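# Press the gauge pin on the magnet-marked fixture post

## Task

The checking fixture has four posts, and exactly one of them has a yellow magnet on it. Press the gauge pin of that marked post fully home and keep it pressed for one second; it is fine if the spring pushes it back out afterwards. Do not disturb the other three pins, and do not move the magnet.

## Robot and tools

Robot: two six-joint arms, left_arm and right_arm, each ending in a two-finger parallel gripper (85 mm maximum opening) with a wrist camera. The cameras are cam_left_wrist and cam_right_wrist, both 896x504 pixels. Root links stand at about (+0.060, +0.928, 0) m for left_arm and (-0.064, -0.817, 0) m for right_arm, each with a tiny yaw.

Frames: the scene frame has its origin at table-top height, halfway between the arms. +z points up and +x points out over the table. left_arm is on the +y side; this does not match left or right in the pictures. Reported hand positions, orientations, velocities and Hand targets are each in that arm's own base frame. Motion offsets use the axes of the arm's current Hand target, which is a tool frame. In it, +z runs along the fingers, the fingers open and close along y, and a camera block sits about 10 cm toward +x. end_effector_position is the spot between the closed pads. Closed fingertips reach about 19 mm past it, open ones about 6 mm.

execute_actions(actions, cameras): actions is a list of actions. Each action is a list of up to 15 rows, one per 1/30 s step. A short action repeats its final row until 15 steps are done. Every row is one flat list of 18 numbers, each in [-1, 1], covering both arms even if only one moves. The order is: left dx, dy, dz, rx, ry, rz, left gripper position, force_limit, speed, then the same nine for the right arm. dx to rz are offsets from the Hand target that held when the action began, along that target's axes. Each row counts from that starting point, not from the row before it. 1.0 equals 0.6 m of travel or 180 degrees of turn, and rx, ry, rz form one rotation vector. Sending the same offset in a second action moves the hand again by that amount. Six zeros mean: go back to, or stay at, the current Hand target. The gripper numbers are absolute settings, not offsets. For position, +1 is fully open, about -0.8 brings the pads together, and -1 closes until blocked. force_limit and speed run from -1 (gentle, slow) to +1 (strong, fast), and both begin at +1. To keep a gripper unchanged, repeat the last three numbers sent; a 0 counts as a new command. cameras: a list of names, ["all"], or []. Images come back only for an empty actions list or when you ask for them.

move(target, speed, blend, stop_force, zero, blocking, cameras): this runs straight-line paths. target is one 18-number row laid out as above, or a list of up to 15 such rows. All rows are offsets from the Hand targets at the start of the move, not from the previous row. speed is the top path speed in m/s, from 0.002 to 4.2 (default 0.25); turn rate is capped at twice that value in rad/s. blend is a corner-rounding radius in m for lists, where 0 means stop at each point. stop_force, in N from 6 to 120, ends an arm's path once its wrist sensor feels that much push against its direction of travel. Leave it out when pulling away from a contact. zero (default true) re-zeroes the sensor before the move. blocking=false returns early and cannot be combined with stop_force. The result gets a move: line saying how the move ended, for example done, off_target, moving, held or fault, plus any limits that acted (paced, held). Paths do not avoid obstacles. Steer clear of paths passing near an arm's own base.

wait(seconds 0 to 10) lets time pass while commands are held. stop brakes a running move. zoom_image(camera, region=[x0, y0, x1, y1]) shows pixels of that camera's latest image in more detail, with a region at most 504 by 504. zero_wrist_force(arm) subtracts the present wrist reading. read_manual gives licence texts. finished_scene(scene) ends the current scene, taking its number; call it only once the goal is met.

Results list, per arm: Hand target (the commanded pose, which the hand often stops a little short of), end_effector_position and quaternion, velocities, joint positions and torques, and Wrist force and Wrist torque in the gripper's own axes. A third line gives the peak force. Each gripper reports object_status: 0 moving, 1 blocked while opening, 2 blocked while closing (a grip), 3 at the commanded opening or pads touching. position_measured is in counts: 3 fully open, 130 about 40 mm, 230 pads together. Tool commands and motor temperatures also appear, and MOTOR HOT shows at 70 °C.

Commanded orientation is limited to 32 degrees from the measured one at each step. Motion lags commands by about 0.2 s.

Things to avoid: an outside force near 150 N, or a joint reaching its torque limit, stops that arm for 10 s. The arms are stiff, so aiming even slightly beyond a solid contact can fault. Press slowly, with a modest stop_force, and pull the target back off afterwards. Keep the two arms from touching each other. Do not hit the fixture or table hard, and never knock anything off the table. Avoid long, stretched-out holds, because at 85 °C an arm locks for 30 s or more. For this task, find the yellow magnet in the camera images and centre a fingertip over that post's pin. Press slowly along the pin's axis with stop_force until it bottoms out, and wait about one second. Then back off without stop_force, staying clear of the magnet and the other pins.

Each tool is called after "Request:" by a JSON object that holds its "fn" and its "kwargs", one argument or row to a line.

## Session

Request:
{"fn": "execute_actions", "kwargs": {
  "actions": []
}}

Scene clock: 0.00 s.
left_arm: end_effector_position=(+0.6452, +0.5338, +0.3687) position_measured=3 object_status=3 end_effector_quat_wxyz=(+0.054, +0.895, -0.431, +0.101) | right_arm: end_effector_position=(+1.0094, -0.4085, +0.1239) position_measured=3 object_status=3 end_effector_quat_wxyz=(+0.497, -0.362, -0.574, -0.541)
Joint positions: left_arm=[0.541 -1.507 2.094 -2.179 -1.799 -1.706] | right_arm=[2.693 -2.576 -1.22 -2.623 2.507 -0.374]
Joint velocities: within noise
Joint torques (N m): no reading
Motor temperatures (°C): left_arm=[24 36 26 39 35 34] | right_arm=[29 36 36 38 34 39]
Wrist force (N): no reading
Wrist torque (N m): no reading
Wrist force, peak (N): no reading
Hand target: left_arm +0.6452, +0.5338, +0.3687; +0.054, +0.895, -0.431, +0.101 | right_arm +1.0094, -0.4085, +0.1239; +0.497, -0.362, -0.574, -0.541
Tool commands: left_gripper/position=+1.0 left_gripper/force_limit=+1.0 left_gripper/speed=+1.0 right_gripper/position=+1.0 right_gripper/force_limit=+1.0 right_gripper/speed=+1.0

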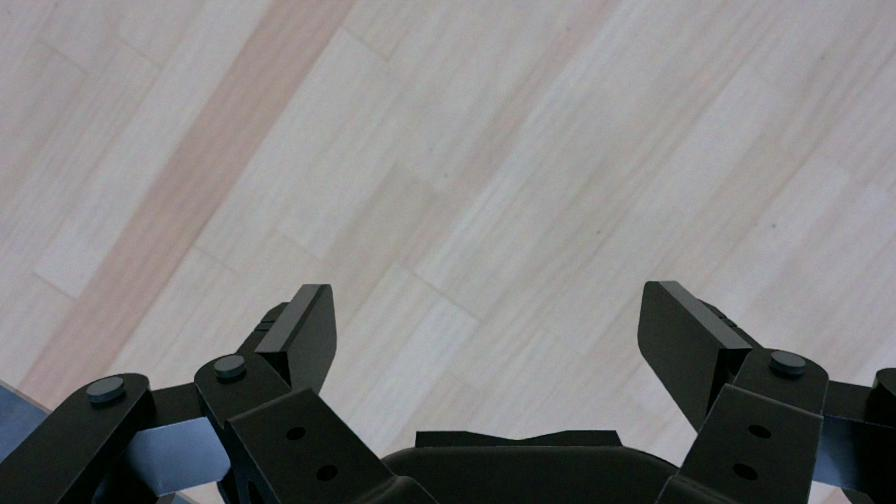

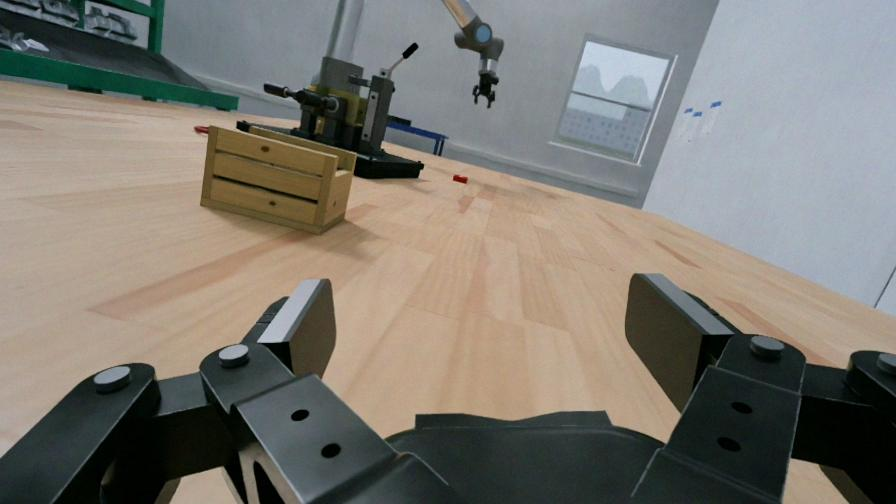

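Request:
{"fn": "zoom_image", "kwargs": {
  "camera": "cam_right_wrist",
  "region": [190, 0, 510, 240]
}}

Scaled by 1.575 from the camera's 896x504 image, which has a finer 1280x720 frame.

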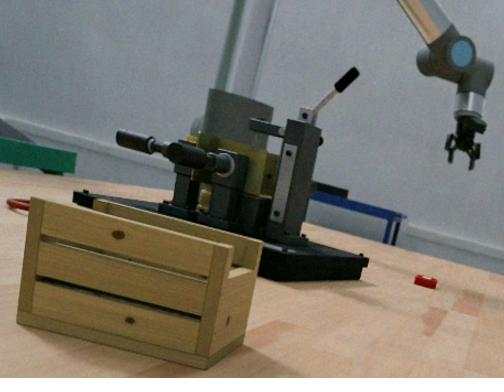

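Request:
{"fn": "move", "kwargs": {
  "target": [0,0,0,0,0,0,1,1,1,0.682,-0.20,0.797,0,-0.17,0,-1,1,1],
  "cameras": ["cam_right_wrist"]
}}

Scene clock: 4.17 s.
left_arm: end_effector_position=(+0.6452, +0.5338, +0.3687) position_measured=3 object_status=3 end_effector_quat_wxyz=(+0.054, +0.895, -0.431, +0.101) | right_arm: end_effector_position=(+0.7097, -0.0084, +0.5246) position_measured=234 object_status=3 end_effector_quat_wxyz=(-0.329, +0.492, +0.685, +0.426)
Joint positions: left_arm=[0.541 -1.507 2.094 -2.179 -1.799 -1.706] | right_arm=[2.99 -1.554 -2.125 -1.412 2.672 0.859]
Joint torques (N m): left_arm=[3.9 -100.88 -92.85 -9.97 -0.89 -0.51] | right_arm=[20.7 86.98 78.71 13.86 0.06 3.16]
Wrist force (N): left_arm=[0.2 -0.3 0.0] | right_arm=[-0.9 0.0 0.6]
Wrist torque (N m): left_arm=[-0.05 -0.03 0.00] | right_arm=[0.44 0.49 -0.12]
Wrist force, peak (N): left_arm=[0.5 -0.5 0.0] | right_arm=[-2.5 0.5 -2.0]
Hand target: left_arm +0.6452, +0.5338, +0.3687; +0.054, +0.895, -0.431, +0.101 | right_arm +0.7097, -0.0084, +0.5246; -0.328, +0.492, +0.685, +0.426
Off the commanded pose: left_arm 0.000 m, 0 deg | right_arm 0.000 m, 0 deg.
move: done
camera_calibration:
cam_right_wrist: T_world_to_cam=[[0.961581, 0.147943, 0.231247, -0.790279], [0.269687, -0.666476, -0.695039, 0.183422], [0.0512945, 0.7307, -0.680769, 0.453377], [0, 0, 0, 1]] pos_world=[0.687195, -0.0921195, 0.61888]
Images, in order (width x height): cam_right_wrist 896x504.

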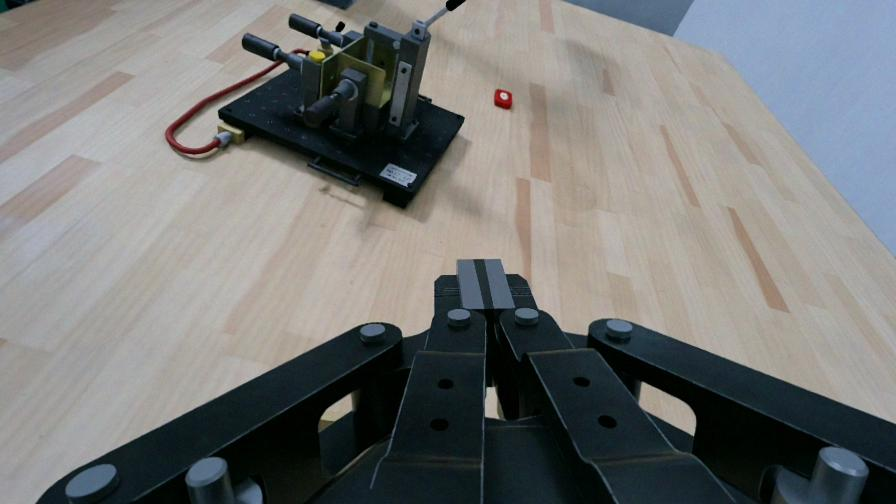

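Request:
{"fn": "zoom_image", "kwargs": {
  "camera": "cam_right_wrist",
  "region": [200, 0, 500, 210]
}}

Scaled by 1.680 from the camera's 896x504 image, which has a finer 1280x720 frame.

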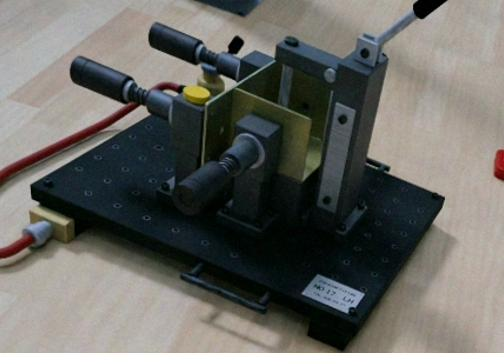

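Request:
{"fn": "move", "kwargs": {
  "target": [0,0,0,0,0,0,1,1,1,0.442,-0.206,0.686,-0.233,-0.075,0.201,-1,1,1],
  "cameras": ["cam_right_wrist"]
}}

Scene clock: 8.80 s.
left_arm: end_effector_position=(+0.6452, +0.5338, +0.3687) position_measured=3 object_status=3 end_effector_quat_wxyz=(+0.054, +0.895, -0.431, +0.101) | right_arm: end_effector_position=(+0.4996, +0.4501, +0.5497) position_measured=234 object_status=3 end_effector_quat_wxyz=(-0.168, +0.803, +0.340, +0.460)
Joint positions: left_arm=[0.541 -1.507 2.094 -2.179 -1.799 -1.706] | right_arm=[4.411 -1.149 -2.62 0.016 1.133 3.38]
Joint torques (N m): left_arm=[2.38 -95.04 -93.62 -10.18 -1.02 -0.66] | right_arm=[17.27 2.11 99.82 5.7 -8.28 6.1]
Wrist force (N): left_arm=[0.2 0.0 -0.2] | right_arm=[-0.5 1.8 1.0]
Wrist torque (N m): left_arm=[0.00 -0.03 0.00] | right_arm=[0.82 0.46 -0.31]
Wrist force, peak (N): left_arm=[0.1 -0.4 -0.4] | right_arm=[-2.9 1.6 -1.6]
Hand target: left_arm +0.6452, +0.5338, +0.3687; +0.054, +0.895, -0.431, +0.101 | right_arm +0.4996, +0.4502, +0.5497; -0.168, +0.803, +0.340, +0.460
Off the commanded pose: left_arm 0.000 m, 0 deg | right_arm 0.000 m, 0 deg.
move: done
camera_calibration:
cam_right_wrist: T_world_to_cam=[[0.694544, -0.719319, 0.0137185, -0.0185287], [-0.545412, -0.53887, -0.641985, 0.883826], [0.469185, 0.438405, -0.766594, 0.116193], [0, 0, 0, 1]] pos_world=[0.440403, 0.412, 0.65673]
Images, in order (width x height): cam_right_wrist 896x504.

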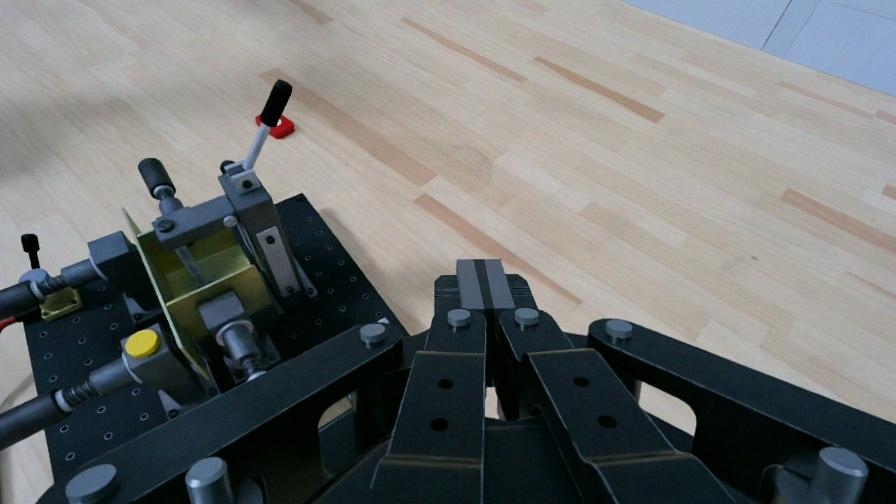

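Request:
{"fn": "move", "kwargs": {
  "target": [0,0,0,0,0,0,1,1,1,-0.183,-1.0,0.093,-0.233,-0.075,0.201,-1,1,1],
  "cameras": ["cam_right_wrist"]
}}

Scene clock: 12.43 s.
left_arm: end_effector_position=(+0.6452, +0.5338, +0.3687) position_measured=3 object_status=3 end_effector_quat_wxyz=(+0.054, +0.895, -0.431, +0.101) | right_arm: end_effector_position=(+0.0763, +0.8670, +0.4010) position_measured=234 object_status=3 end_effector_quat_wxyz=(+0.033, +0.919, -0.087, +0.382)
Joint positions: left_arm=[0.541 -1.507 2.094 -2.179 -1.799 -1.706] | right_arm=[5.104 -1.729 -1.95 -1.532 0.933 5.46]
Joint torques (N m): left_arm=[5.07 -103 -94.49 -9.86 -0.9 -1.1] | right_arm=[1.12 91.13 98.62 3.01 3.06 5.94]
Wrist force (N): left_arm=[0.0 -0.2 0.2] | right_arm=[-1.6 2.2 1.3]
Wrist torque (N m): left_arm=[-0.03 -0.01 0.00] | right_arm=[0.98 0.52 -0.31]
Wrist force, peak (N): left_arm=[0.4 -0.4 -0.1] | right_arm=[0.3 4.9 1.0]
Hand target: left_arm +0.6452, +0.5338, +0.3687; +0.054, +0.895, -0.431, +0.101 | right_arm +0.0762, +0.8671, +0.4010; +0.034, +0.919, -0.087, +0.382
Off the commanded pose: left_arm 0.000 m, 0 deg | right_arm 0.000 m, 0 deg.
move: done
camera_calibration:
cam_right_wrist: T_world_to_cam=[[-0.200566, -0.979178, -0.0313608, 0.88909], [-0.874581, 0.193382, -0.444647, 0.0931639], [0.441453, -0.0617535, -0.895157, 0.505381], [0, 0, 0, 1]] pos_world=[0.0366984, 0.883771, 0.521703]
Images, in order (width x height): cam_right_wrist 896x504.

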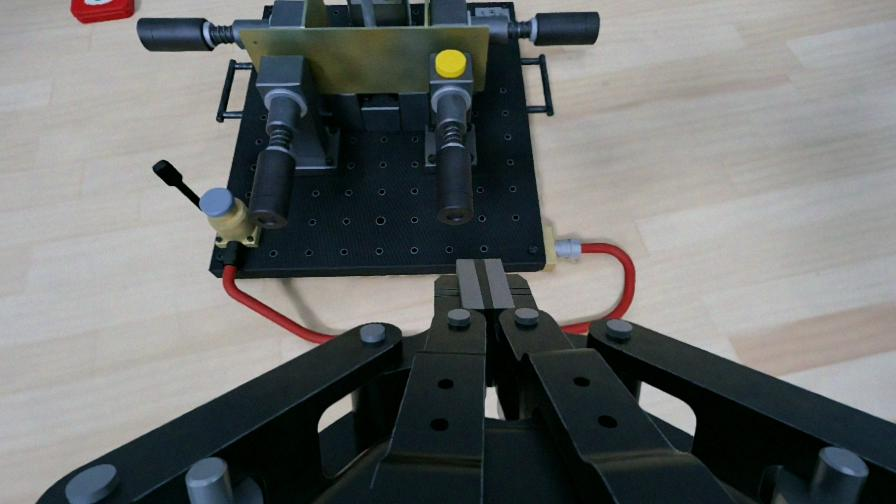

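Request:
{"fn": "move", "kwargs": {
  "target": [0,0,0,0,0,0,1,1,1,-0.215,-0.012,0.336,0,0,0,-1,1,1],
  "cameras": ["cam_right_wrist"]
}}

Request:
{"fn": "zoom_image", "kwargs": {
  "camera": "cam_right_wrist",
  "region": [300, 20, 620, 320]
}}

Scene clock: 14.93 s.
left_arm: end_effector_position=(+0.6452, +0.5338, +0.3687) position_measured=3 object_status=3 end_effector_quat_wxyz=(+0.054, +0.895, -0.431, +0.101) | right_arm: end_effector_position=(+0.1286, +0.8657, +0.1675) position_measured=234 object_status=3 end_effector_quat_wxyz=(+0.034, +0.919, -0.087, +0.382)
Joint positions: left_arm=[0.541 -1.507 2.094 -2.179 -1.799 -1.706] | right_arm=[5.05 -1.921 -2.118 -1.135 0.908 5.4]
Joint torques (N m): left_arm=[-0.82 -94.73 -92.89 -10.59 -0.37 -0.56] | right_arm=[-16.65 106.47 55.28 12.36 -7.94 -6.6]
Wrist force (N): left_arm=[0.1 0.0 0.0] | right_arm=[-1.6 1.8 1.6]
Wrist torque (N m): left_arm=[0.00 -0.02 0.00] | right_arm=[0.88 0.58 0.26]
Wrist force, peak (N): left_arm=[-0.5 -0.3 0.3] | right_arm=[-3.6 1.9 4.2]
Hand target: left_arm +0.6452, +0.5338, +0.3687; +0.054, +0.895, -0.431, +0.101 | right_arm +0.1286, +0.8657, +0.1674; +0.034, +0.919, -0.087, +0.382
Off the commanded pose: left_arm 0.000 m, 0 deg | right_arm 0.000 m, 0 deg.
move: done
camera_calibration:
cam_right_wrist: T_world_to_cam=[[-0.200809, -0.979129, -0.0313475, 0.890861], [-0.874566, 0.193598, -0.444584, 0.0351401], [0.441373, -0.0618608, -0.895189, 0.273299], [0, 0, 0, 1]] pos_world=[0.0889982, 0.882371, 0.288203]
Images, in order (width x height): cam_right_wrist 896x504.

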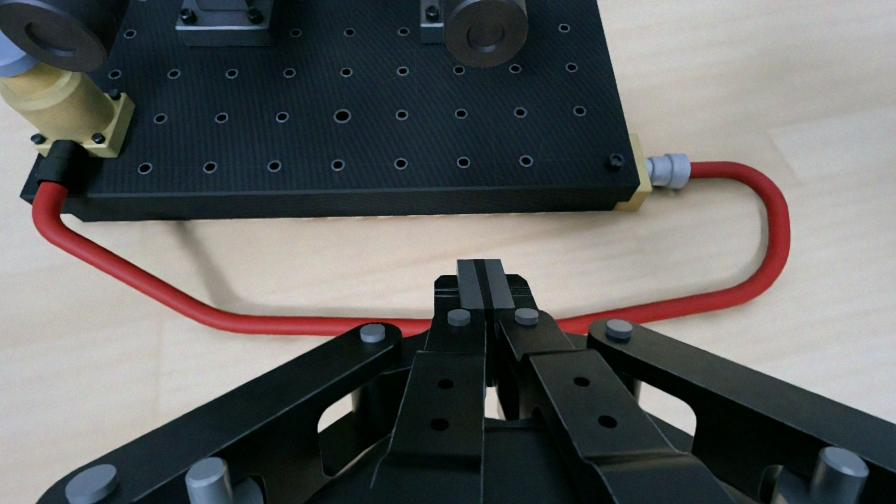

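Scaled by 1.575 from the camera's 896x504 image, which has a finer 1280x720 frame.

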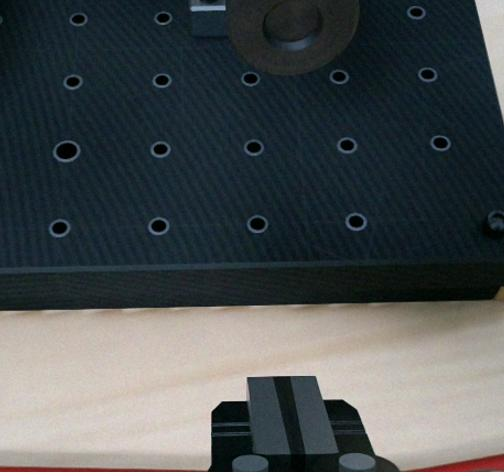

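Request:
{"fn": "move", "kwargs": {
  "target": [0,0,0,0,0,0,1,1,1,0.0914,0.0042,0.1103,0,0,0,-1,1,1],
  "speed": 0.1,
  "stop_force": 15,
  "cameras": ["cam_right_wrist"]
}}

Request:
{"fn": "zoom_image", "kwargs": {
  "camera": "cam_right_wrist",
  "region": [350, 0, 630, 330]
}}

Scene clock: 17.30 s.
left_arm: end_effector_position=(+0.6452, +0.5338, +0.3687) position_measured=3 object_status=3 end_effector_quat_wxyz=(+0.054, +0.895, -0.431, +0.101) | right_arm: end_effector_position=(+0.2123, +0.8474, +0.1595) position_measured=234 object_status=3 end_effector_quat_wxyz=(+0.034, +0.919, -0.087, +0.382)
Joint positions: left_arm=[0.541 -1.507 2.094 -2.179 -1.799 -1.706] | right_arm=[4.965 -1.915 -2.166 -1.03 0.873 5.3]
Joint torques (N m): left_arm=[-2.96 -101.58 -94.38 -10.25 -0.72 -1.48] | right_arm=[-23.02 118.7 53.53 12.8 -7.62 -6.62]
Wrist force (N): left_arm=[0.2 0.1 -0.1] | right_arm=[-1.1 2.6 1.0]
Wrist torque (N m): left_arm=[0.01 -0.03 0.00] | right_arm=[1.07 0.50 0.09]
Wrist force, peak (N): left_arm=[0.1 -0.5 0.2] | right_arm=[-0.1 2.8 2.3]
Hand target: left_arm +0.6452, +0.5338, +0.3687; +0.054, +0.895, -0.431, +0.101 | right_arm +0.2123, +0.8474, +0.1595; +0.034, +0.919, -0.087, +0.382
Off the commanded pose: left_arm 0.000 m, 0 deg | right_arm 0.000 m, 0 deg.
move: done
camera_calibration:
cam_right_wrist: T_world_to_cam=[[-0.200809, -0.979129, -0.0313475, 0.8895], [-0.874566, 0.193598, -0.444584, 0.108327], [0.441373, -0.0618608, -0.895189, 0.228062], [0, 0, 0, 1]] pos_world=[0.172698, 0.864071, 0.280203]
Images, in order (width x height): cam_right_wrist 896x504.

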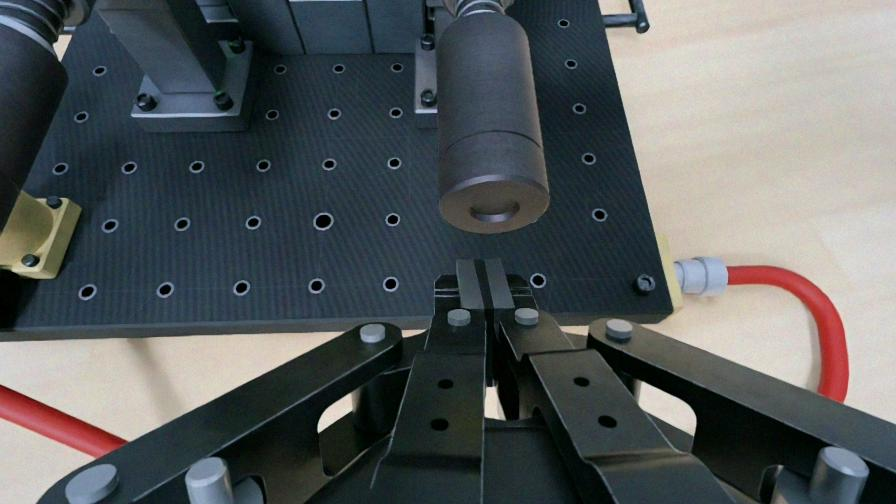

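Scaled by 1.527 from the camera's 896x504 image, which has a finer 1280x720 frame.

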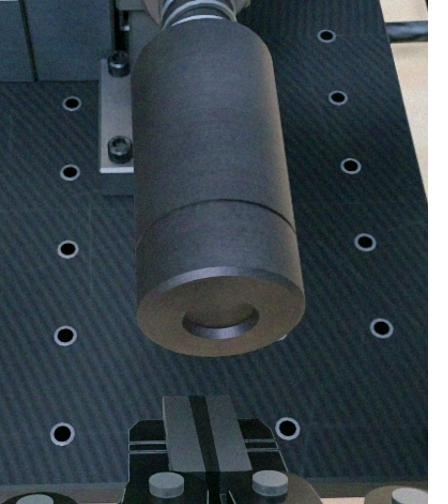

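Request:
{"fn": "move", "kwargs": {
  "target": [0,0,0,0,0,0,1,1,1,0.006,0.0085,0.006,0,0,0,-1,1,1],
  "speed": 0.05
}}

Request:
{"fn": "move", "kwargs": {
  "target": [0,0,0,0,0,0,1,1,1,0.106,0,0.106,0,0,0,-1,1,1],
  "speed": 0.02,
  "stop_force": 45,
  "cameras": ["cam_right_wrist"]
}}

Scene clock: 18.60 s.
left_arm: end_effector_position=(+0.6452, +0.5338, +0.3687) position_measured=3 object_status=3 end_effector_quat_wxyz=(+0.054, +0.895, -0.431, +0.101) | right_arm: end_effector_position=(+0.2162, +0.8416, +0.1595) position_measured=234 object_status=3 end_effector_quat_wxyz=(+0.034, +0.919, -0.087, +0.382)
Joint positions: left_arm=[0.541 -1.507 2.094 -2.179 -1.799 -1.706] | right_arm=[4.962 -1.911 -2.175 -1.024 0.872 5.297]
Joint torques (N m): left_arm=[0.52 -98.5 -91.42 -9.93 -0.44 -1.02] | right_arm=[-16.21 139.13 57.73 13.91 -8.34 -6.8]
Wrist force (N): left_arm=[0.1 -0.5 -0.2] | right_arm=[-0.7 2.5 0.8]
Wrist torque (N m): left_arm=[-0.08 -0.01 0.00] | right_arm=[1.09 0.42 0.08]
Wrist force, peak (N): left_arm=[-0.1 -0.6 -0.2] | right_arm=[-0.8 2.9 1.5]
Hand target: left_arm +0.6452, +0.5338, +0.3687; +0.054, +0.895, -0.431, +0.101 | right_arm +0.2163, +0.8414, +0.1595; +0.034, +0.919, -0.087, +0.382
Off the commanded pose: left_arm 0.000 m, 0 deg | right_arm 0.000 m, 0 deg.
move: done

Scene clock: 21.40 s.
left_arm: end_effector_position=(+0.6452, +0.5338, +0.3687) position_measured=3 object_status=3 end_effector_quat_wxyz=(+0.054, +0.895, -0.431, +0.101) | right_arm: end_effector_position=(+0.2446, +0.8361, +0.1595) position_measured=234 object_status=3 end_effector_quat_wxyz=(+0.034, +0.919, -0.087, +0.382)
Joint positions: left_arm=[0.541 -1.507 2.094 -2.179 -1.799 -1.706] | right_arm=[4.932 -1.909 -2.186 -0.991 0.86 5.26]
Joint torques (N m): left_arm=[2.2 -98.06 -93.5 -9.71 -0.43 -1.39] | right_arm=[-6.12 105.52 66.11 -0.39 -10.22 4.94]
Wrist force (N): left_arm=[0.1 -0.3 -0.2] | right_arm=[-22.4 -0.3 -16.5]
Wrist torque (N m): left_arm=[-0.04 0.00 0.00] | right_arm=[1.14 0.27 -0.46]
Wrist force, peak (N): left_arm=[0.1 -0.5 -0.1] | right_arm=[-62.3 18.9 -83.7]
Hand target: left_arm +0.6452, +0.5338, +0.3687; +0.054, +0.895, -0.431, +0.101 | right_arm +0.2446, +0.8361, +0.1595; +0.034, +0.919, -0.087, +0.382 (not the last commanded pose)
Off the commanded pose: left_arm 0.000 m, 0 deg | right_arm 0.061 m, 0 deg.
move: contact (right_arm)
camera_calibration:
cam_right_wrist: T_world_to_cam=[[-0.200839, -0.979125, -0.031277, 0.885023], [-0.874519, 0.193587, -0.44468, 0.138859], [0.441452, -0.0619565, -0.895143, 0.213121], [0, 0, 0, 1]] pos_world=[0.205098, 0.852871, 0.280203]
Images, in order (width x height): cam_right_wrist 896x504.

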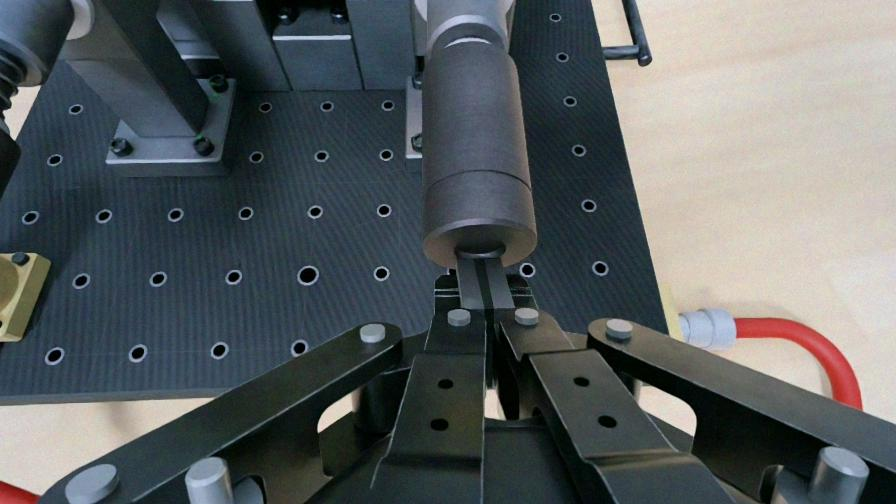

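Request:
{"fn": "zoom_image", "kwargs": {
  "camera": "cam_right_wrist",
  "region": [380, 0, 580, 120]
}}

Scaled by 2.520 from the camera's 896x504 image, which has a finer 1280x720 frame.

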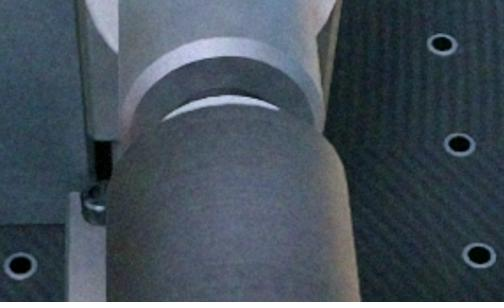

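Request:
{"fn": "move", "kwargs": {
  "target": [0,0,0,0,0,0,1,1,1,0.02,0,0.02,0,0,0,-1,1,1],
  "speed": 0.004,
  "stop_force": 35
}}

Request:
{"fn": "wait", "kwargs": {
  "seconds": 1.5,
  "cameras": ["cam_right_wrist"]
}}

Request:
{"fn": "zoom_image", "kwargs": {
  "camera": "cam_right_wrist",
  "region": [380, 0, 580, 120]
}}

Scene clock: 22.83 s.
left_arm: end_effector_position=(+0.6452, +0.5338, +0.3687) position_measured=3 object_status=3 end_effector_quat_wxyz=(+0.054, +0.895, -0.431, +0.101) | right_arm: end_effector_position=(+0.2449, +0.8361, +0.1595) position_measured=234 object_status=3 end_effector_quat_wxyz=(+0.034, +0.919, -0.087, +0.382)
Joint positions: left_arm=[0.541 -1.507 2.094 -2.179 -1.799 -1.706] | right_arm=[4.931 -1.909 -2.186 -0.99 0.86 5.259]
Joint torques (N m): left_arm=[-2.13 -99.58 -94.23 -10.45 -0.71 -0.93] | right_arm=[-36.62 106.33 54.5 -2.46 -17.23 5.25]
Wrist force (N): left_arm=[0.2 -0.1 0.1] | right_arm=[-40.9 13.6 -50.7]
Wrist torque (N m): left_arm=[-0.01 -0.03 0.00] | right_arm=[0.99 0.35 -0.13]
Wrist force, peak (N): left_arm=[-0.4 -0.2 0.2] | right_arm=[-45.9 17.9 -56.1]
Hand target: left_arm +0.6452, +0.5338, +0.3687; +0.054, +0.895, -0.431, +0.101 | right_arm +0.2449, +0.8361, +0.1596; +0.034, +0.919, -0.087, +0.382 (not the last commanded pose)
Off the commanded pose: left_arm 0.000 m, 0 deg | right_arm 0.017 m, 0 deg.
move: contact (right_arm)

Scene clock: 24.33 s.
left_arm: end_effector_position=(+0.6452, +0.5338, +0.3687) position_measured=3 object_status=3 end_effector_quat_wxyz=(+0.054, +0.895, -0.431, +0.101) | right_arm: end_effector_position=(+0.2449, +0.8361, +0.1596) position_measured=234 object_status=3 end_effector_quat_wxyz=(+0.034, +0.919, -0.087, +0.382)
Joint positions: left_arm=[0.541 -1.507 2.094 -2.179 -1.799 -1.706] | right_arm=[4.931 -1.909 -2.186 -0.99 0.86 5.259]
Joint torques (N m): left_arm=[-6.05 -100.8 -91.56 -9.92 -0.99 -0.41] | right_arm=[-42.53 102.55 61.54 -1.38 -19.53 4.64]
Wrist force (N): left_arm=[0.0 -0.3 0.0] | right_arm=[-39.5 12.9 -49.0]
Wrist torque (N m): left_arm=[-0.06 0.00 0.00] | right_arm=[1.05 0.31 -0.14]
Wrist force, peak (N): left_arm=[-0.2 -0.5 0.1] | right_arm=[-41.0 13.6 -50.5]
Hand target: left_arm +0.6452, +0.5338, +0.3687; +0.054, +0.895, -0.431, +0.101 | right_arm +0.2449, +0.8361, +0.1596; +0.034, +0.919, -0.087, +0.382 (not the last commanded pose)
Tool commands: left_gripper/position=+1.0 left_gripper/force_limit=+1.0 left_gripper/speed=+1.0 right_gripper/position=-1.0 right_gripper/force_limit=+1.0 right_gripper/speed=+1.0
Off the commanded pose: left_arm 0.000 m, 0 deg | right_arm 0.017 m, 0 deg.
wait: 1.50 s; at rest by 0.17 s
camera_calibration:
cam_right_wrist: T_world_to_cam=[[-0.200888, -0.979112, -0.0313631, 0.885107], [-0.874588, 0.193681, -0.444504, 0.139005], [0.441294, -0.0618659, -0.895228, 0.212968], [0, 0, 0, 1]] pos_world=[0.205398, 0.852872, 0.280203]
Images, in order (width x height): cam_right_wrist 896x504.

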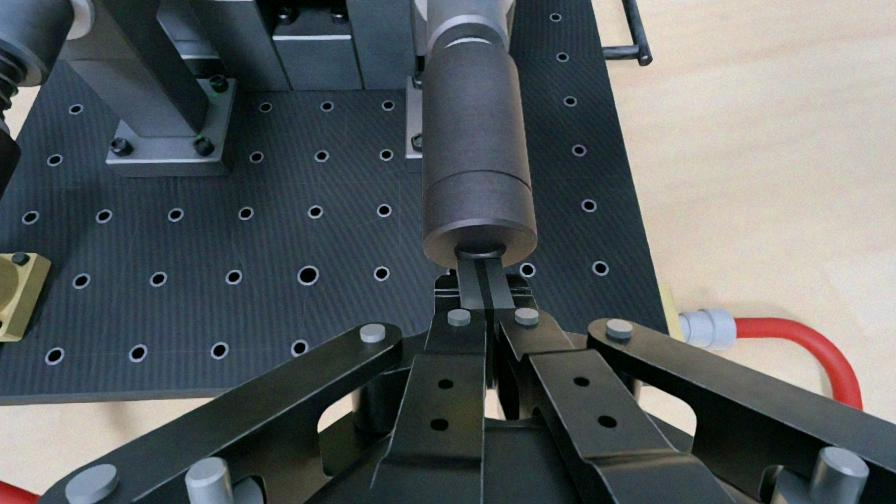

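Scaled by 2.520 from the camera's 896x504 image, which has a finer 1280x720 frame.

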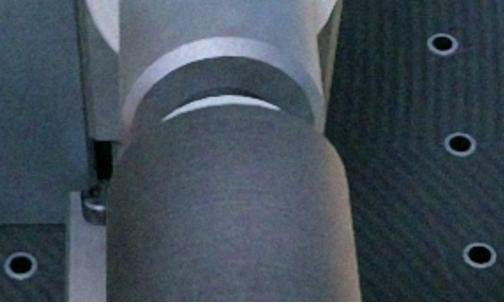

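Request:
{"fn": "move", "kwargs": {
  "target": [
    [0,0,0,0,0,0,1,1,1,-0.12,0,-0.12,0,0,0,-1,1,1],
    [0,0,0,0,0,0,1,1,1,0,0,-0.3,0,0,0,-1,1,1]
  ],
  "speed": [0.05,0.15],
  "blend": 0.01,
  "cameras": ["cam_right_wrist"]
}}

Scene clock: 27.97 s.
left_arm: end_effector_position=(+0.6452, +0.5338, +0.3687) position_measured=3 object_status=3 end_effector_quat_wxyz=(+0.054, +0.895, -0.431, +0.101) | right_arm: end_effector_position=(+0.1195, +0.8591, +0.2865) position_measured=234 object_status=3 end_effector_quat_wxyz=(+0.034, +0.919, -0.087, +0.382)
Joint positions: left_arm=[0.541 -1.507 2.094 -2.179 -1.799 -1.706] | right_arm=[5.062 -1.8 -2.059 -1.323 0.914 5.413]
Joint torques (N m): left_arm=[2.71 -99.13 -93.18 -10.17 -1.84 -0.63] | right_arm=[19.19 129.38 92.45 0.34 2.73 5.5]
Wrist force (N): left_arm=[0.1 -0.2 0.3] | right_arm=[-1.5 3.1 4.0]
Wrist torque (N m): left_arm=[-0.03 -0.02 0.00] | right_arm=[1.23 0.47 -0.19]
Wrist force, peak (N): left_arm=[0.0 0.4 -0.4] | right_arm=[-40.2 12.9 -49.1]
Hand target: left_arm +0.6452, +0.5338, +0.3687; +0.054, +0.895, -0.431, +0.101 | right_arm +0.1195, +0.8591, +0.2866; +0.034, +0.919, -0.087, +0.382
Off the commanded pose: left_arm 0.000 m, 0 deg | right_arm 0.000 m, 0 deg.
move: done
camera_calibration:
cam_right_wrist: T_world_to_cam=[[-0.200877, -0.979114, -0.0313812, 0.886426], [-0.874549, 0.193674, -0.444583, 0.0813643], [0.441375, -0.0618623, -0.895188, 0.383397], [0, 0, 0, 1]] pos_world=[0.0799982, 0.875872, 0.407203]
Images, in order (width x height): cam_right_wrist 896x504.

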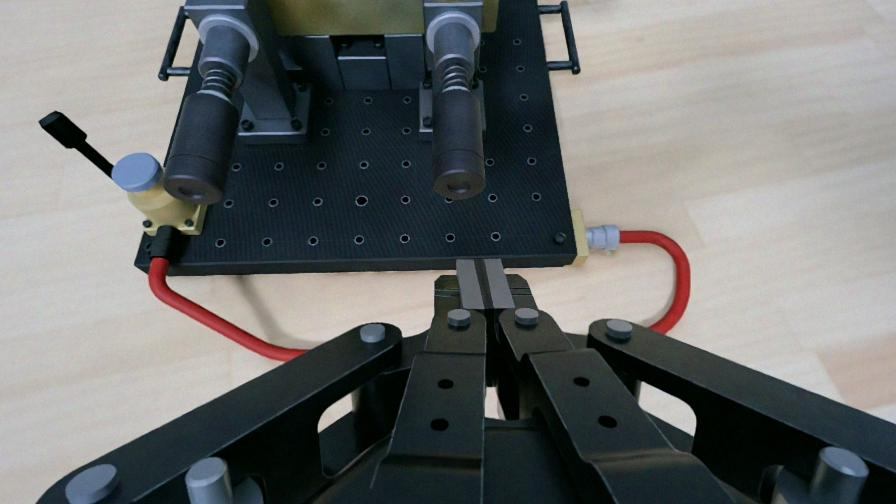

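Request:
{"fn": "finished_scene", "kwargs": {
  "scene": 1
}}

The scene is finished: the task was done.


## Next scene

The same job, from a new start.

Request:
{"fn": "execute_actions", "kwargs": {
  "actions": []
}}

Scene clock: 0.00 s.
left_arm: end_effector_position=(+1.6020, +0.5513, +0.3701) position_measured=3 object_status=3 end_effector_quat_wxyz=(-0.049, +0.940, +0.190, +0.279) | right_arm: end_effector_position=(+0.4481, +0.4679, +0.3319) position_measured=3 object_status=3 end_effector_quat_wxyz=(-0.272, +0.502, +0.649, +0.503)
Joint positions: left_arm=[0.193 -0.686 0.985 -2.439 -1.472 -3.319] | right_arm=[4.007 -1.969 -2.772 1.193 2.076 2.519]
Joint velocities: within noise
Joint torques (N m): no reading
Motor temperatures (°C): left_arm=[24 35 26 38 34 34] | right_arm=[28 35 36 37 34 38]
Wrist force (N): no reading
Wrist torque (N m): no reading
Wrist force, peak (N): no reading
Hand target: left_arm +1.6020, +0.5513, +0.3701; -0.049, +0.940, +0.190, +0.279 | right_arm +0.4481, +0.4679, +0.3319; -0.272, +0.502, +0.649, +0.503
Tool commands: left_gripper/position=+1.0 left_gripper/force_limit=+1.0 left_gripper/speed=+1.0 right_gripper/position=+1.0 right_gripper/force_limit=+1.0 right_gripper/speed=+1.0
camera_calibration:
cam_left_wrist: T_world_to_cam=[[0.359759, -0.933045, -0.000644322, -0.0546982], [-0.905937, -0.349141, -0.239538, 1.75183], [0.223274, 0.0867594, -0.970887, 0.0836019], [0, 0, 0, 1]] pos_world=[1.58806, 0.553346, 0.500761]
cam_right_wrist: T_world_to_cam=[[0.936397, -0.0141338, 0.350658, -0.517198], [0.256442, -0.654562, -0.711187, 0.443258], [0.239579, 0.755877, -0.609305, -0.132345], [0, 0, 0, 1]] pos_world=[0.40234, 0.382866, 0.41596]

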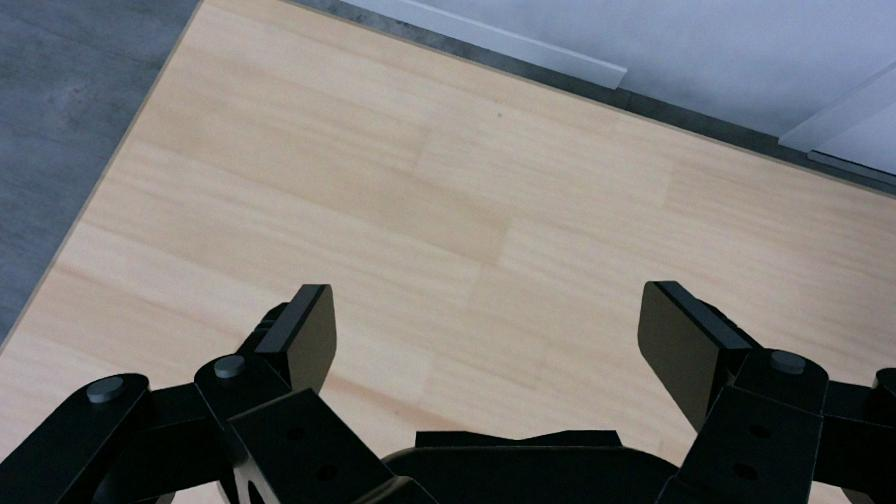

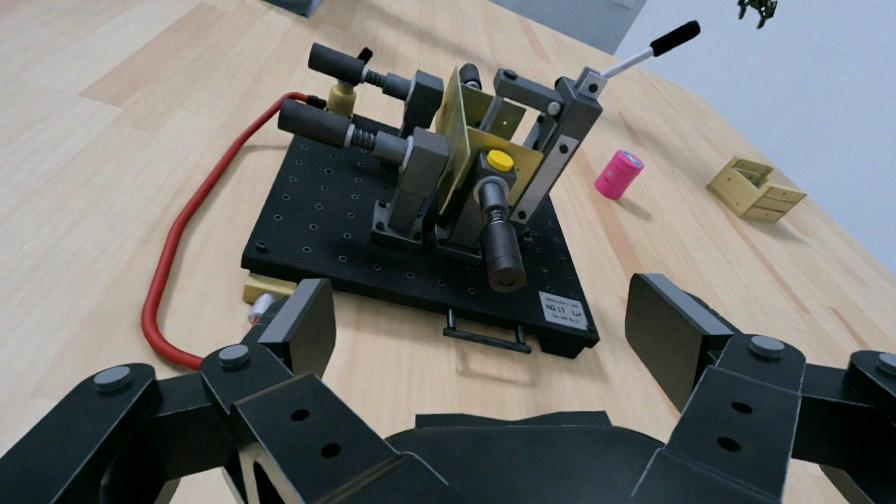

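Request:
{"fn": "move", "kwargs": {
  "target": [0,0,0,0,0,0,1,1,1,-0.24,0.0908,0.333,0.0928,-0.1206,0.0881,-1,1,1],
  "cameras": ["cam_right_wrist"],
  "speed": 0.25
}}

Request:
{"fn": "zoom_image", "kwargs": {
  "camera": "cam_right_wrist",
  "region": [350, 0, 630, 330]
}}

Scene clock: 2.77 s.
left_arm: end_effector_position=(+1.6020, +0.5513, +0.3701) position_measured=3 object_status=3 end_effector_quat_wxyz=(-0.049, +0.940, +0.190, +0.279) | right_arm: end_effector_position=(+0.5789, +0.5978, +0.1598) position_measured=234 object_status=3 end_effector_quat_wxyz=(-0.281, +0.627, +0.679, +0.259)
Joint positions: left_arm=[0.193 -0.686 0.985 -2.439 -1.472 -3.319] | right_arm=[3.976 -2.01 -2.466 0.363 2.112 2.496]
Joint torques (N m): left_arm=[0.54 -272.45 -103.24 -11.56 0.81 -0.85] | right_arm=[-22.22 101.48 51.77 4.44 8.01 -7.31]
Wrist force (N): left_arm=[0.3 0.0 0.1] | right_arm=[-0.8 1.1 0.2]
Wrist torque (N m): left_arm=[0.00 -0.04 0.00] | right_arm=[0.64 0.39 -0.05]
Wrist force, peak (N): left_arm=[0.6 -0.5 -0.3] | right_arm=[-0.5 2.8 2.7]
Hand target: left_arm +1.6020, +0.5513, +0.3701; -0.049, +0.940, +0.190, +0.279 | right_arm +0.5790, +0.5978, +0.1597; -0.281, +0.627, +0.679, +0.259
Off the commanded pose: left_arm 0.000 m, 0 deg | right_arm 0.000 m, 0 deg.
move: done
camera_calibration:
cam_right_wrist: T_world_to_cam=[[0.997566, 0.0642006, -0.0272159, -0.599248], [0.0455564, -0.895525, -0.442673, 0.595465], [-0.0527924, 0.440356, -0.89627, 0.0370675], [0, 0, 0, 1]] pos_world=[0.572619, 0.555403, 0.28051]
Images, in order (width x height): cam_right_wrist 896x504.

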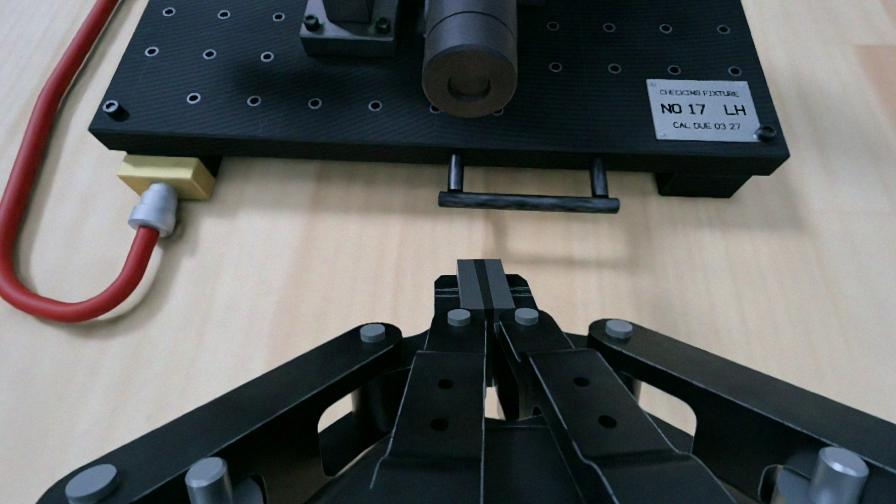

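Scaled by 1.527 from the camera's 896x504 image, which has a finer 1280x720 frame.

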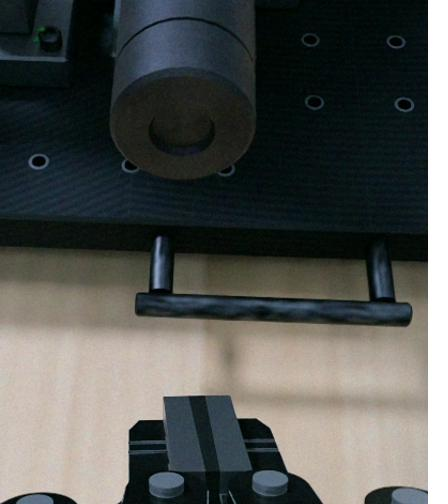

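Request:
{"fn": "move", "kwargs": {
  "target": [0,0,0,0,0,0,1,1,1,0.0653,-0.005,0.0653,0,0,0,-1,1,1],
  "speed": 0.06,
  "stop_force": 15,
  "cameras": ["cam_right_wrist"]
}}

Request:
{"fn": "move", "kwargs": {
  "target": [0,0,0,0,0,0,1,1,1,0.08,0,0.08,0,0,0,-1,1,1],
  "speed": 0.012,
  "stop_force": 45,
  "cameras": ["cam_right_wrist"]
}}

Scene clock: 5.73 s.
left_arm: end_effector_position=(+1.6020, +0.5513, +0.3701) position_measured=3 object_status=3 end_effector_quat_wxyz=(-0.049, +0.940, +0.190, +0.279) | right_arm: end_effector_position=(+0.5715, +0.6528, +0.1597) position_measured=234 object_status=3 end_effector_quat_wxyz=(-0.281, +0.627, +0.679, +0.259)
Joint positions: left_arm=[0.193 -0.686 0.985 -2.439 -1.472 -3.319] | right_arm=[4.037 -2.029 -2.429 0.373 2.077 2.554]
Joint torques (N m): left_arm=[0.61 -275.41 -105.79 -11.33 0.78 -0.95] | right_arm=[22.5 104.66 54.29 16.88 -2.22 5.98]
Wrist force (N): left_arm=[0.2 -0.2 -0.3] | right_arm=[-0.6 0.9 0.3]
Wrist torque (N m): left_arm=[-0.04 -0.04 0.00] | right_arm=[0.52 0.36 -0.40]
Wrist force, peak (N): left_arm=[0.6 -0.2 -0.2] | right_arm=[-1.6 1.2 -0.4]
Hand target: left_arm +1.6020, +0.5513, +0.3701; -0.049, +0.940, +0.190, +0.279 | right_arm +0.5715, +0.6528, +0.1597; -0.281, +0.627, +0.679, +0.259
Off the commanded pose: left_arm 0.000 m, 0 deg | right_arm 0.000 m, 0 deg.
move: done
camera_calibration:
cam_right_wrist: T_world_to_cam=[[0.997566, 0.0641995, -0.0272159, -0.595406], [0.0455576, -0.895544, -0.442635, 0.645101], [-0.0527899, 0.440317, -0.896289, 0.0123511], [0, 0, 0, 1]] pos_world=[0.565219, 0.610503, 0.28041]
Images, in order (width x height): cam_right_wrist 896x504.

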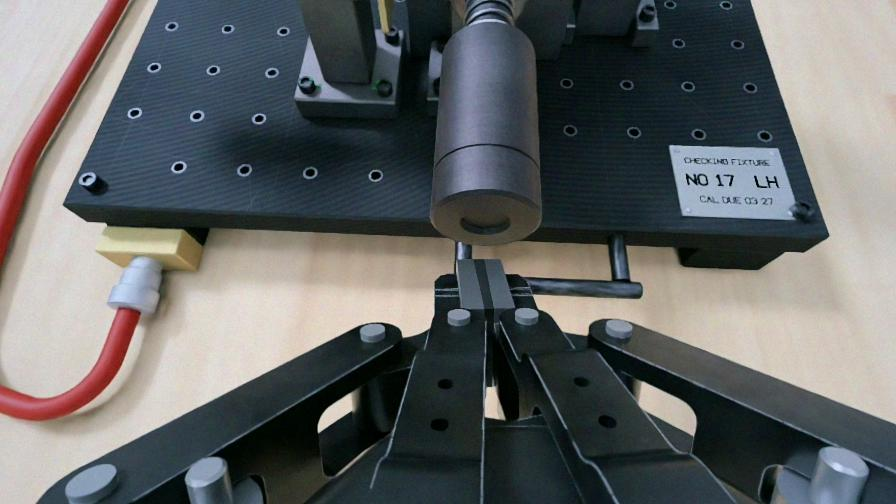

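Scene clock: 9.47 s.
left_arm: end_effector_position=(+1.6020, +0.5513, +0.3701) position_measured=3 object_status=3 end_effector_quat_wxyz=(-0.049, +0.940, +0.190, +0.279) | right_arm: end_effector_position=(+0.5692, +0.6821, +0.1597) position_measured=234 object_status=3 end_effector_quat_wxyz=(-0.281, +0.627, +0.679, +0.259)
Joint positions: left_arm=[0.193 -0.686 0.985 -2.439 -1.472 -3.319] | right_arm=[4.065 -2.039 -2.405 0.373 2.06 2.58]
Joint torques (N m): left_arm=[-3.71 -275.31 -105.51 -11.13 1.16 -0.5] | right_arm=[9.38 153.83 50.57 19.88 12.72 -7.51]
Wrist force (N): left_arm=[0.2 -0.3 0.0] | right_arm=[-27.8 0.0 -33.3]
Wrist torque (N m): left_arm=[-0.05 -0.04 0.00] | right_arm=[0.30 0.24 -0.11]
Wrist force, peak (N): left_arm=[0.3 0.5 -0.3] | right_arm=[-48.3 -2.4 -75.0]
Hand target: left_arm +1.6020, +0.5513, +0.3701; -0.049, +0.940, +0.190, +0.279 | right_arm +0.5692, +0.6821, +0.1597; -0.281, +0.627, +0.679, +0.259 (not the last commanded pose)
Off the commanded pose: left_arm 0.000 m, 0 deg | right_arm 0.039 m, 0 deg.
move: contact (right_arm)
camera_calibration:
cam_right_wrist: T_world_to_cam=[[0.997561, 0.0642424, -0.0273118, -0.59499], [0.0455584, -0.895582, -0.442558, 0.671448], [-0.052891, 0.440234, -0.896324, -0.000551335], [0, 0, 0, 1]] pos_world=[0.562919, 0.639803, 0.28041]
Images, in order (width x height): cam_right_wrist 896x504.

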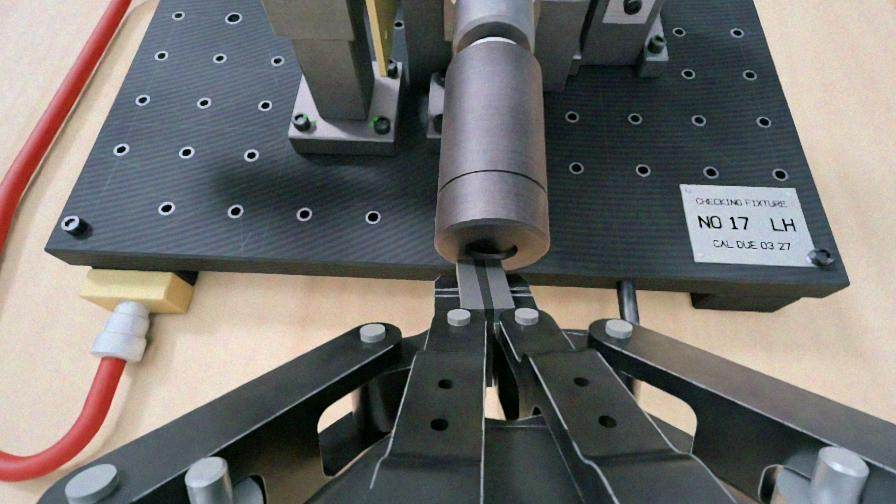

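Second gentle press to confirm bottoming, hold, and retract.

Request:
{"fn": "move", "kwargs": {
  "target": [0,0,0,0,0,0,1,1,1,0.02,0,0.02,0,0,0,-1,1,1],
  "speed": 0.004,
  "stop_force": 35
}}

Request:
{"fn": "wait", "kwargs": {
  "seconds": 1.5,
  "cameras": ["cam_right_wrist"]
}}

Request:
{"fn": "zoom_image", "kwargs": {
  "camera": "cam_right_wrist",
  "region": [400, 0, 600, 120]
}}

Scene clock: 12.07 s.
left_arm: end_effector_position=(+1.6020, +0.5513, +0.3701) position_measured=3 object_status=3 end_effector_quat_wxyz=(-0.049, +0.940, +0.190, +0.279) | right_arm: end_effector_position=(+0.5691, +0.6824, +0.1597) position_measured=234 object_status=3 end_effector_quat_wxyz=(-0.281, +0.627, +0.679, +0.259)
Joint positions: left_arm=[0.193 -0.686 0.985 -2.439 -1.472 -3.319] | right_arm=[4.065 -2.039 -2.405 0.373 2.06 2.58]
Joint torques (N m): left_arm=[3.16 -281.16 -101.25 -11.14 0.54 -1.12] | right_arm=[33.45 129.33 77.77 17.11 16.39 -8.25]
Wrist force (N): left_arm=[0.2 0.1 -0.1] | right_arm=[-52.5 -0.5 -69.3]
Wrist torque (N m): left_arm=[0.01 -0.04 0.00] | right_arm=[0.17 0.20 -0.14]
Wrist force, peak (N): left_arm=[0.6 -0.3 -0.3] | right_arm=[-54.0 0.2 -73.7]
Hand target: left_arm +1.6020, +0.5513, +0.3701; -0.049, +0.940, +0.190, +0.279 | right_arm +0.5691, +0.6823, +0.1597; -0.281, +0.627, +0.679, +0.259 (not the last commanded pose)
Off the commanded pose: left_arm 0.000 m, 0 deg | right_arm 0.017 m, 0 deg.
move: contact (right_arm)

Scene clock: 13.57 s.
left_arm: end_effector_position=(+1.6020, +0.5513, +0.3701) position_measured=3 object_status=3 end_effector_quat_wxyz=(-0.049, +0.940, +0.190, +0.279) | right_arm: end_effector_position=(+0.5691, +0.6823, +0.1597) position_measured=234 object_status=3 end_effector_quat_wxyz=(-0.281, +0.627, +0.679, +0.259)
Joint positions: left_arm=[0.193 -0.686 0.985 -2.439 -1.472 -3.319] | right_arm=[4.065 -2.039 -2.405 0.373 2.06 2.58]
Joint torques (N m): left_arm=[2.16 -273.03 -103.54 -11.19 0.86 -0.36] | right_arm=[33.01 131.91 71.78 15.83 16.88 -7.54]
Wrist force (N): left_arm=[0.0 -0.1 0.1] | right_arm=[-50.0 1.4 -65.2]
Wrist torque (N m): left_arm=[-0.01 0.00 -0.01] | right_arm=[0.23 0.22 -0.08]
Wrist force, peak (N): left_arm=[0.6 -0.1 0.2] | right_arm=[-52.8 -0.4 -68.8]
Hand target: left_arm +1.6020, +0.5513, +0.3701; -0.049, +0.940, +0.190, +0.279 | right_arm +0.5691, +0.6823, +0.1597; -0.281, +0.627, +0.679, +0.259 (not the last commanded pose)
Tool commands: left_gripper/position=+1.0 left_gripper/force_limit=+1.0 left_gripper/speed=+1.0 right_gripper/position=-1.0 right_gripper/force_limit=+1.0 right_gripper/speed=+1.0
Off the commanded pose: left_arm 0.000 m, 0 deg | right_arm 0.017 m, 0 deg.
wait: 1.50 s; at rest by 0.17 s
camera_calibration:
cam_right_wrist: T_world_to_cam=[[0.997561, 0.0642897, -0.0271789, -0.594971], [0.0456596, -0.895578, -0.442554, 0.671571], [-0.0527925, 0.440234, -0.89633, -0.000698352], [0, 0, 0, 1]] pos_world=[0.562819, 0.640003, 0.28041]
Images, in order (width x height): cam_right_wrist 896x504.

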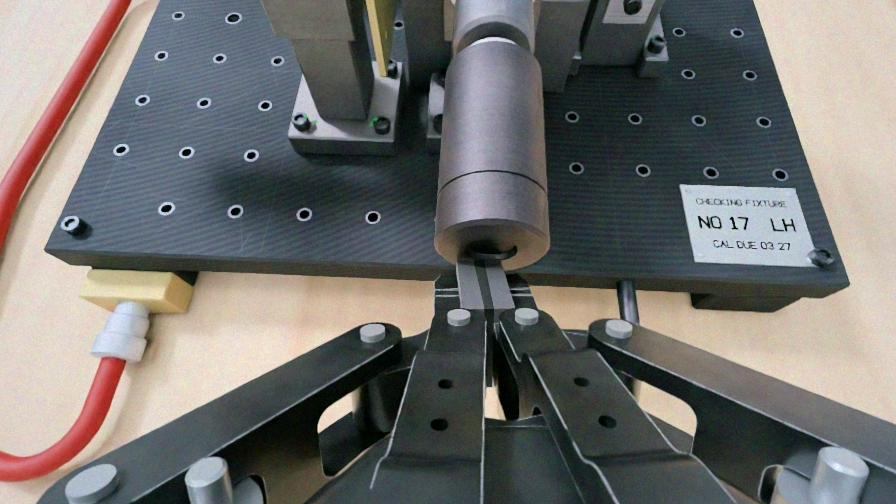

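Scaled by 2.520 from the camera's 896x504 image, which has a finer 1280x720 frame.

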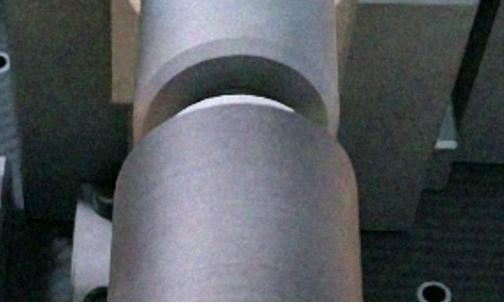

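Same as scene 1's bottomed look. Retract.

Request:
{"fn": "move", "kwargs": {
  "target": [0,0,0,0,0,0,1,1,1,-0.1,0,-0.1,0,0,0,-1,1,1],
  "speed": 0.07
}}

Request:
{"fn": "finished_scene", "kwargs": {
  "scene": 2
}}

Scene clock: 15.37 s.
left_arm: end_effector_position=(+1.6020, +0.5513, +0.3701) position_measured=3 object_status=3 end_effector_quat_wxyz=(-0.049, +0.940, +0.190, +0.279) | right_arm: end_effector_position=(+0.5759, +0.5979, +0.1597) position_measured=234 object_status=3 end_effector_quat_wxyz=(-0.281, +0.627, +0.679, +0.259)
Joint positions: left_arm=[0.193 -0.686 0.985 -2.439 -1.472 -3.319] | right_arm=[3.98 -2.009 -2.469 0.367 2.11 2.5]
Joint torques (N m): left_arm=[-1.08 -274.63 -102.86 -11.81 1.01 -0.72] | right_arm=[-15.55 141.52 16.99 5.79 7.19 -6.6]
Wrist force (N): left_arm=[0.2 0.1 0.0] | right_arm=[0.7 0.8 1.3]
Wrist torque (N m): left_arm=[0.02 -0.03 0.00] | right_arm=[0.58 0.11 -0.04]
Wrist force, peak (N): left_arm=[0.4 -0.3 -0.3] | right_arm=[-49.8 1.2 -65.4]
Hand target: left_arm +1.6020, +0.5513, +0.3701; -0.049, +0.940, +0.190, +0.279 | right_arm +0.5759, +0.5978, +0.1597; -0.281, +0.627, +0.679, +0.259
Off the commanded pose: left_arm 0.000 m, 0 deg | right_arm 0.000 m, 0 deg.
move: done

The scene is finished: the task was done.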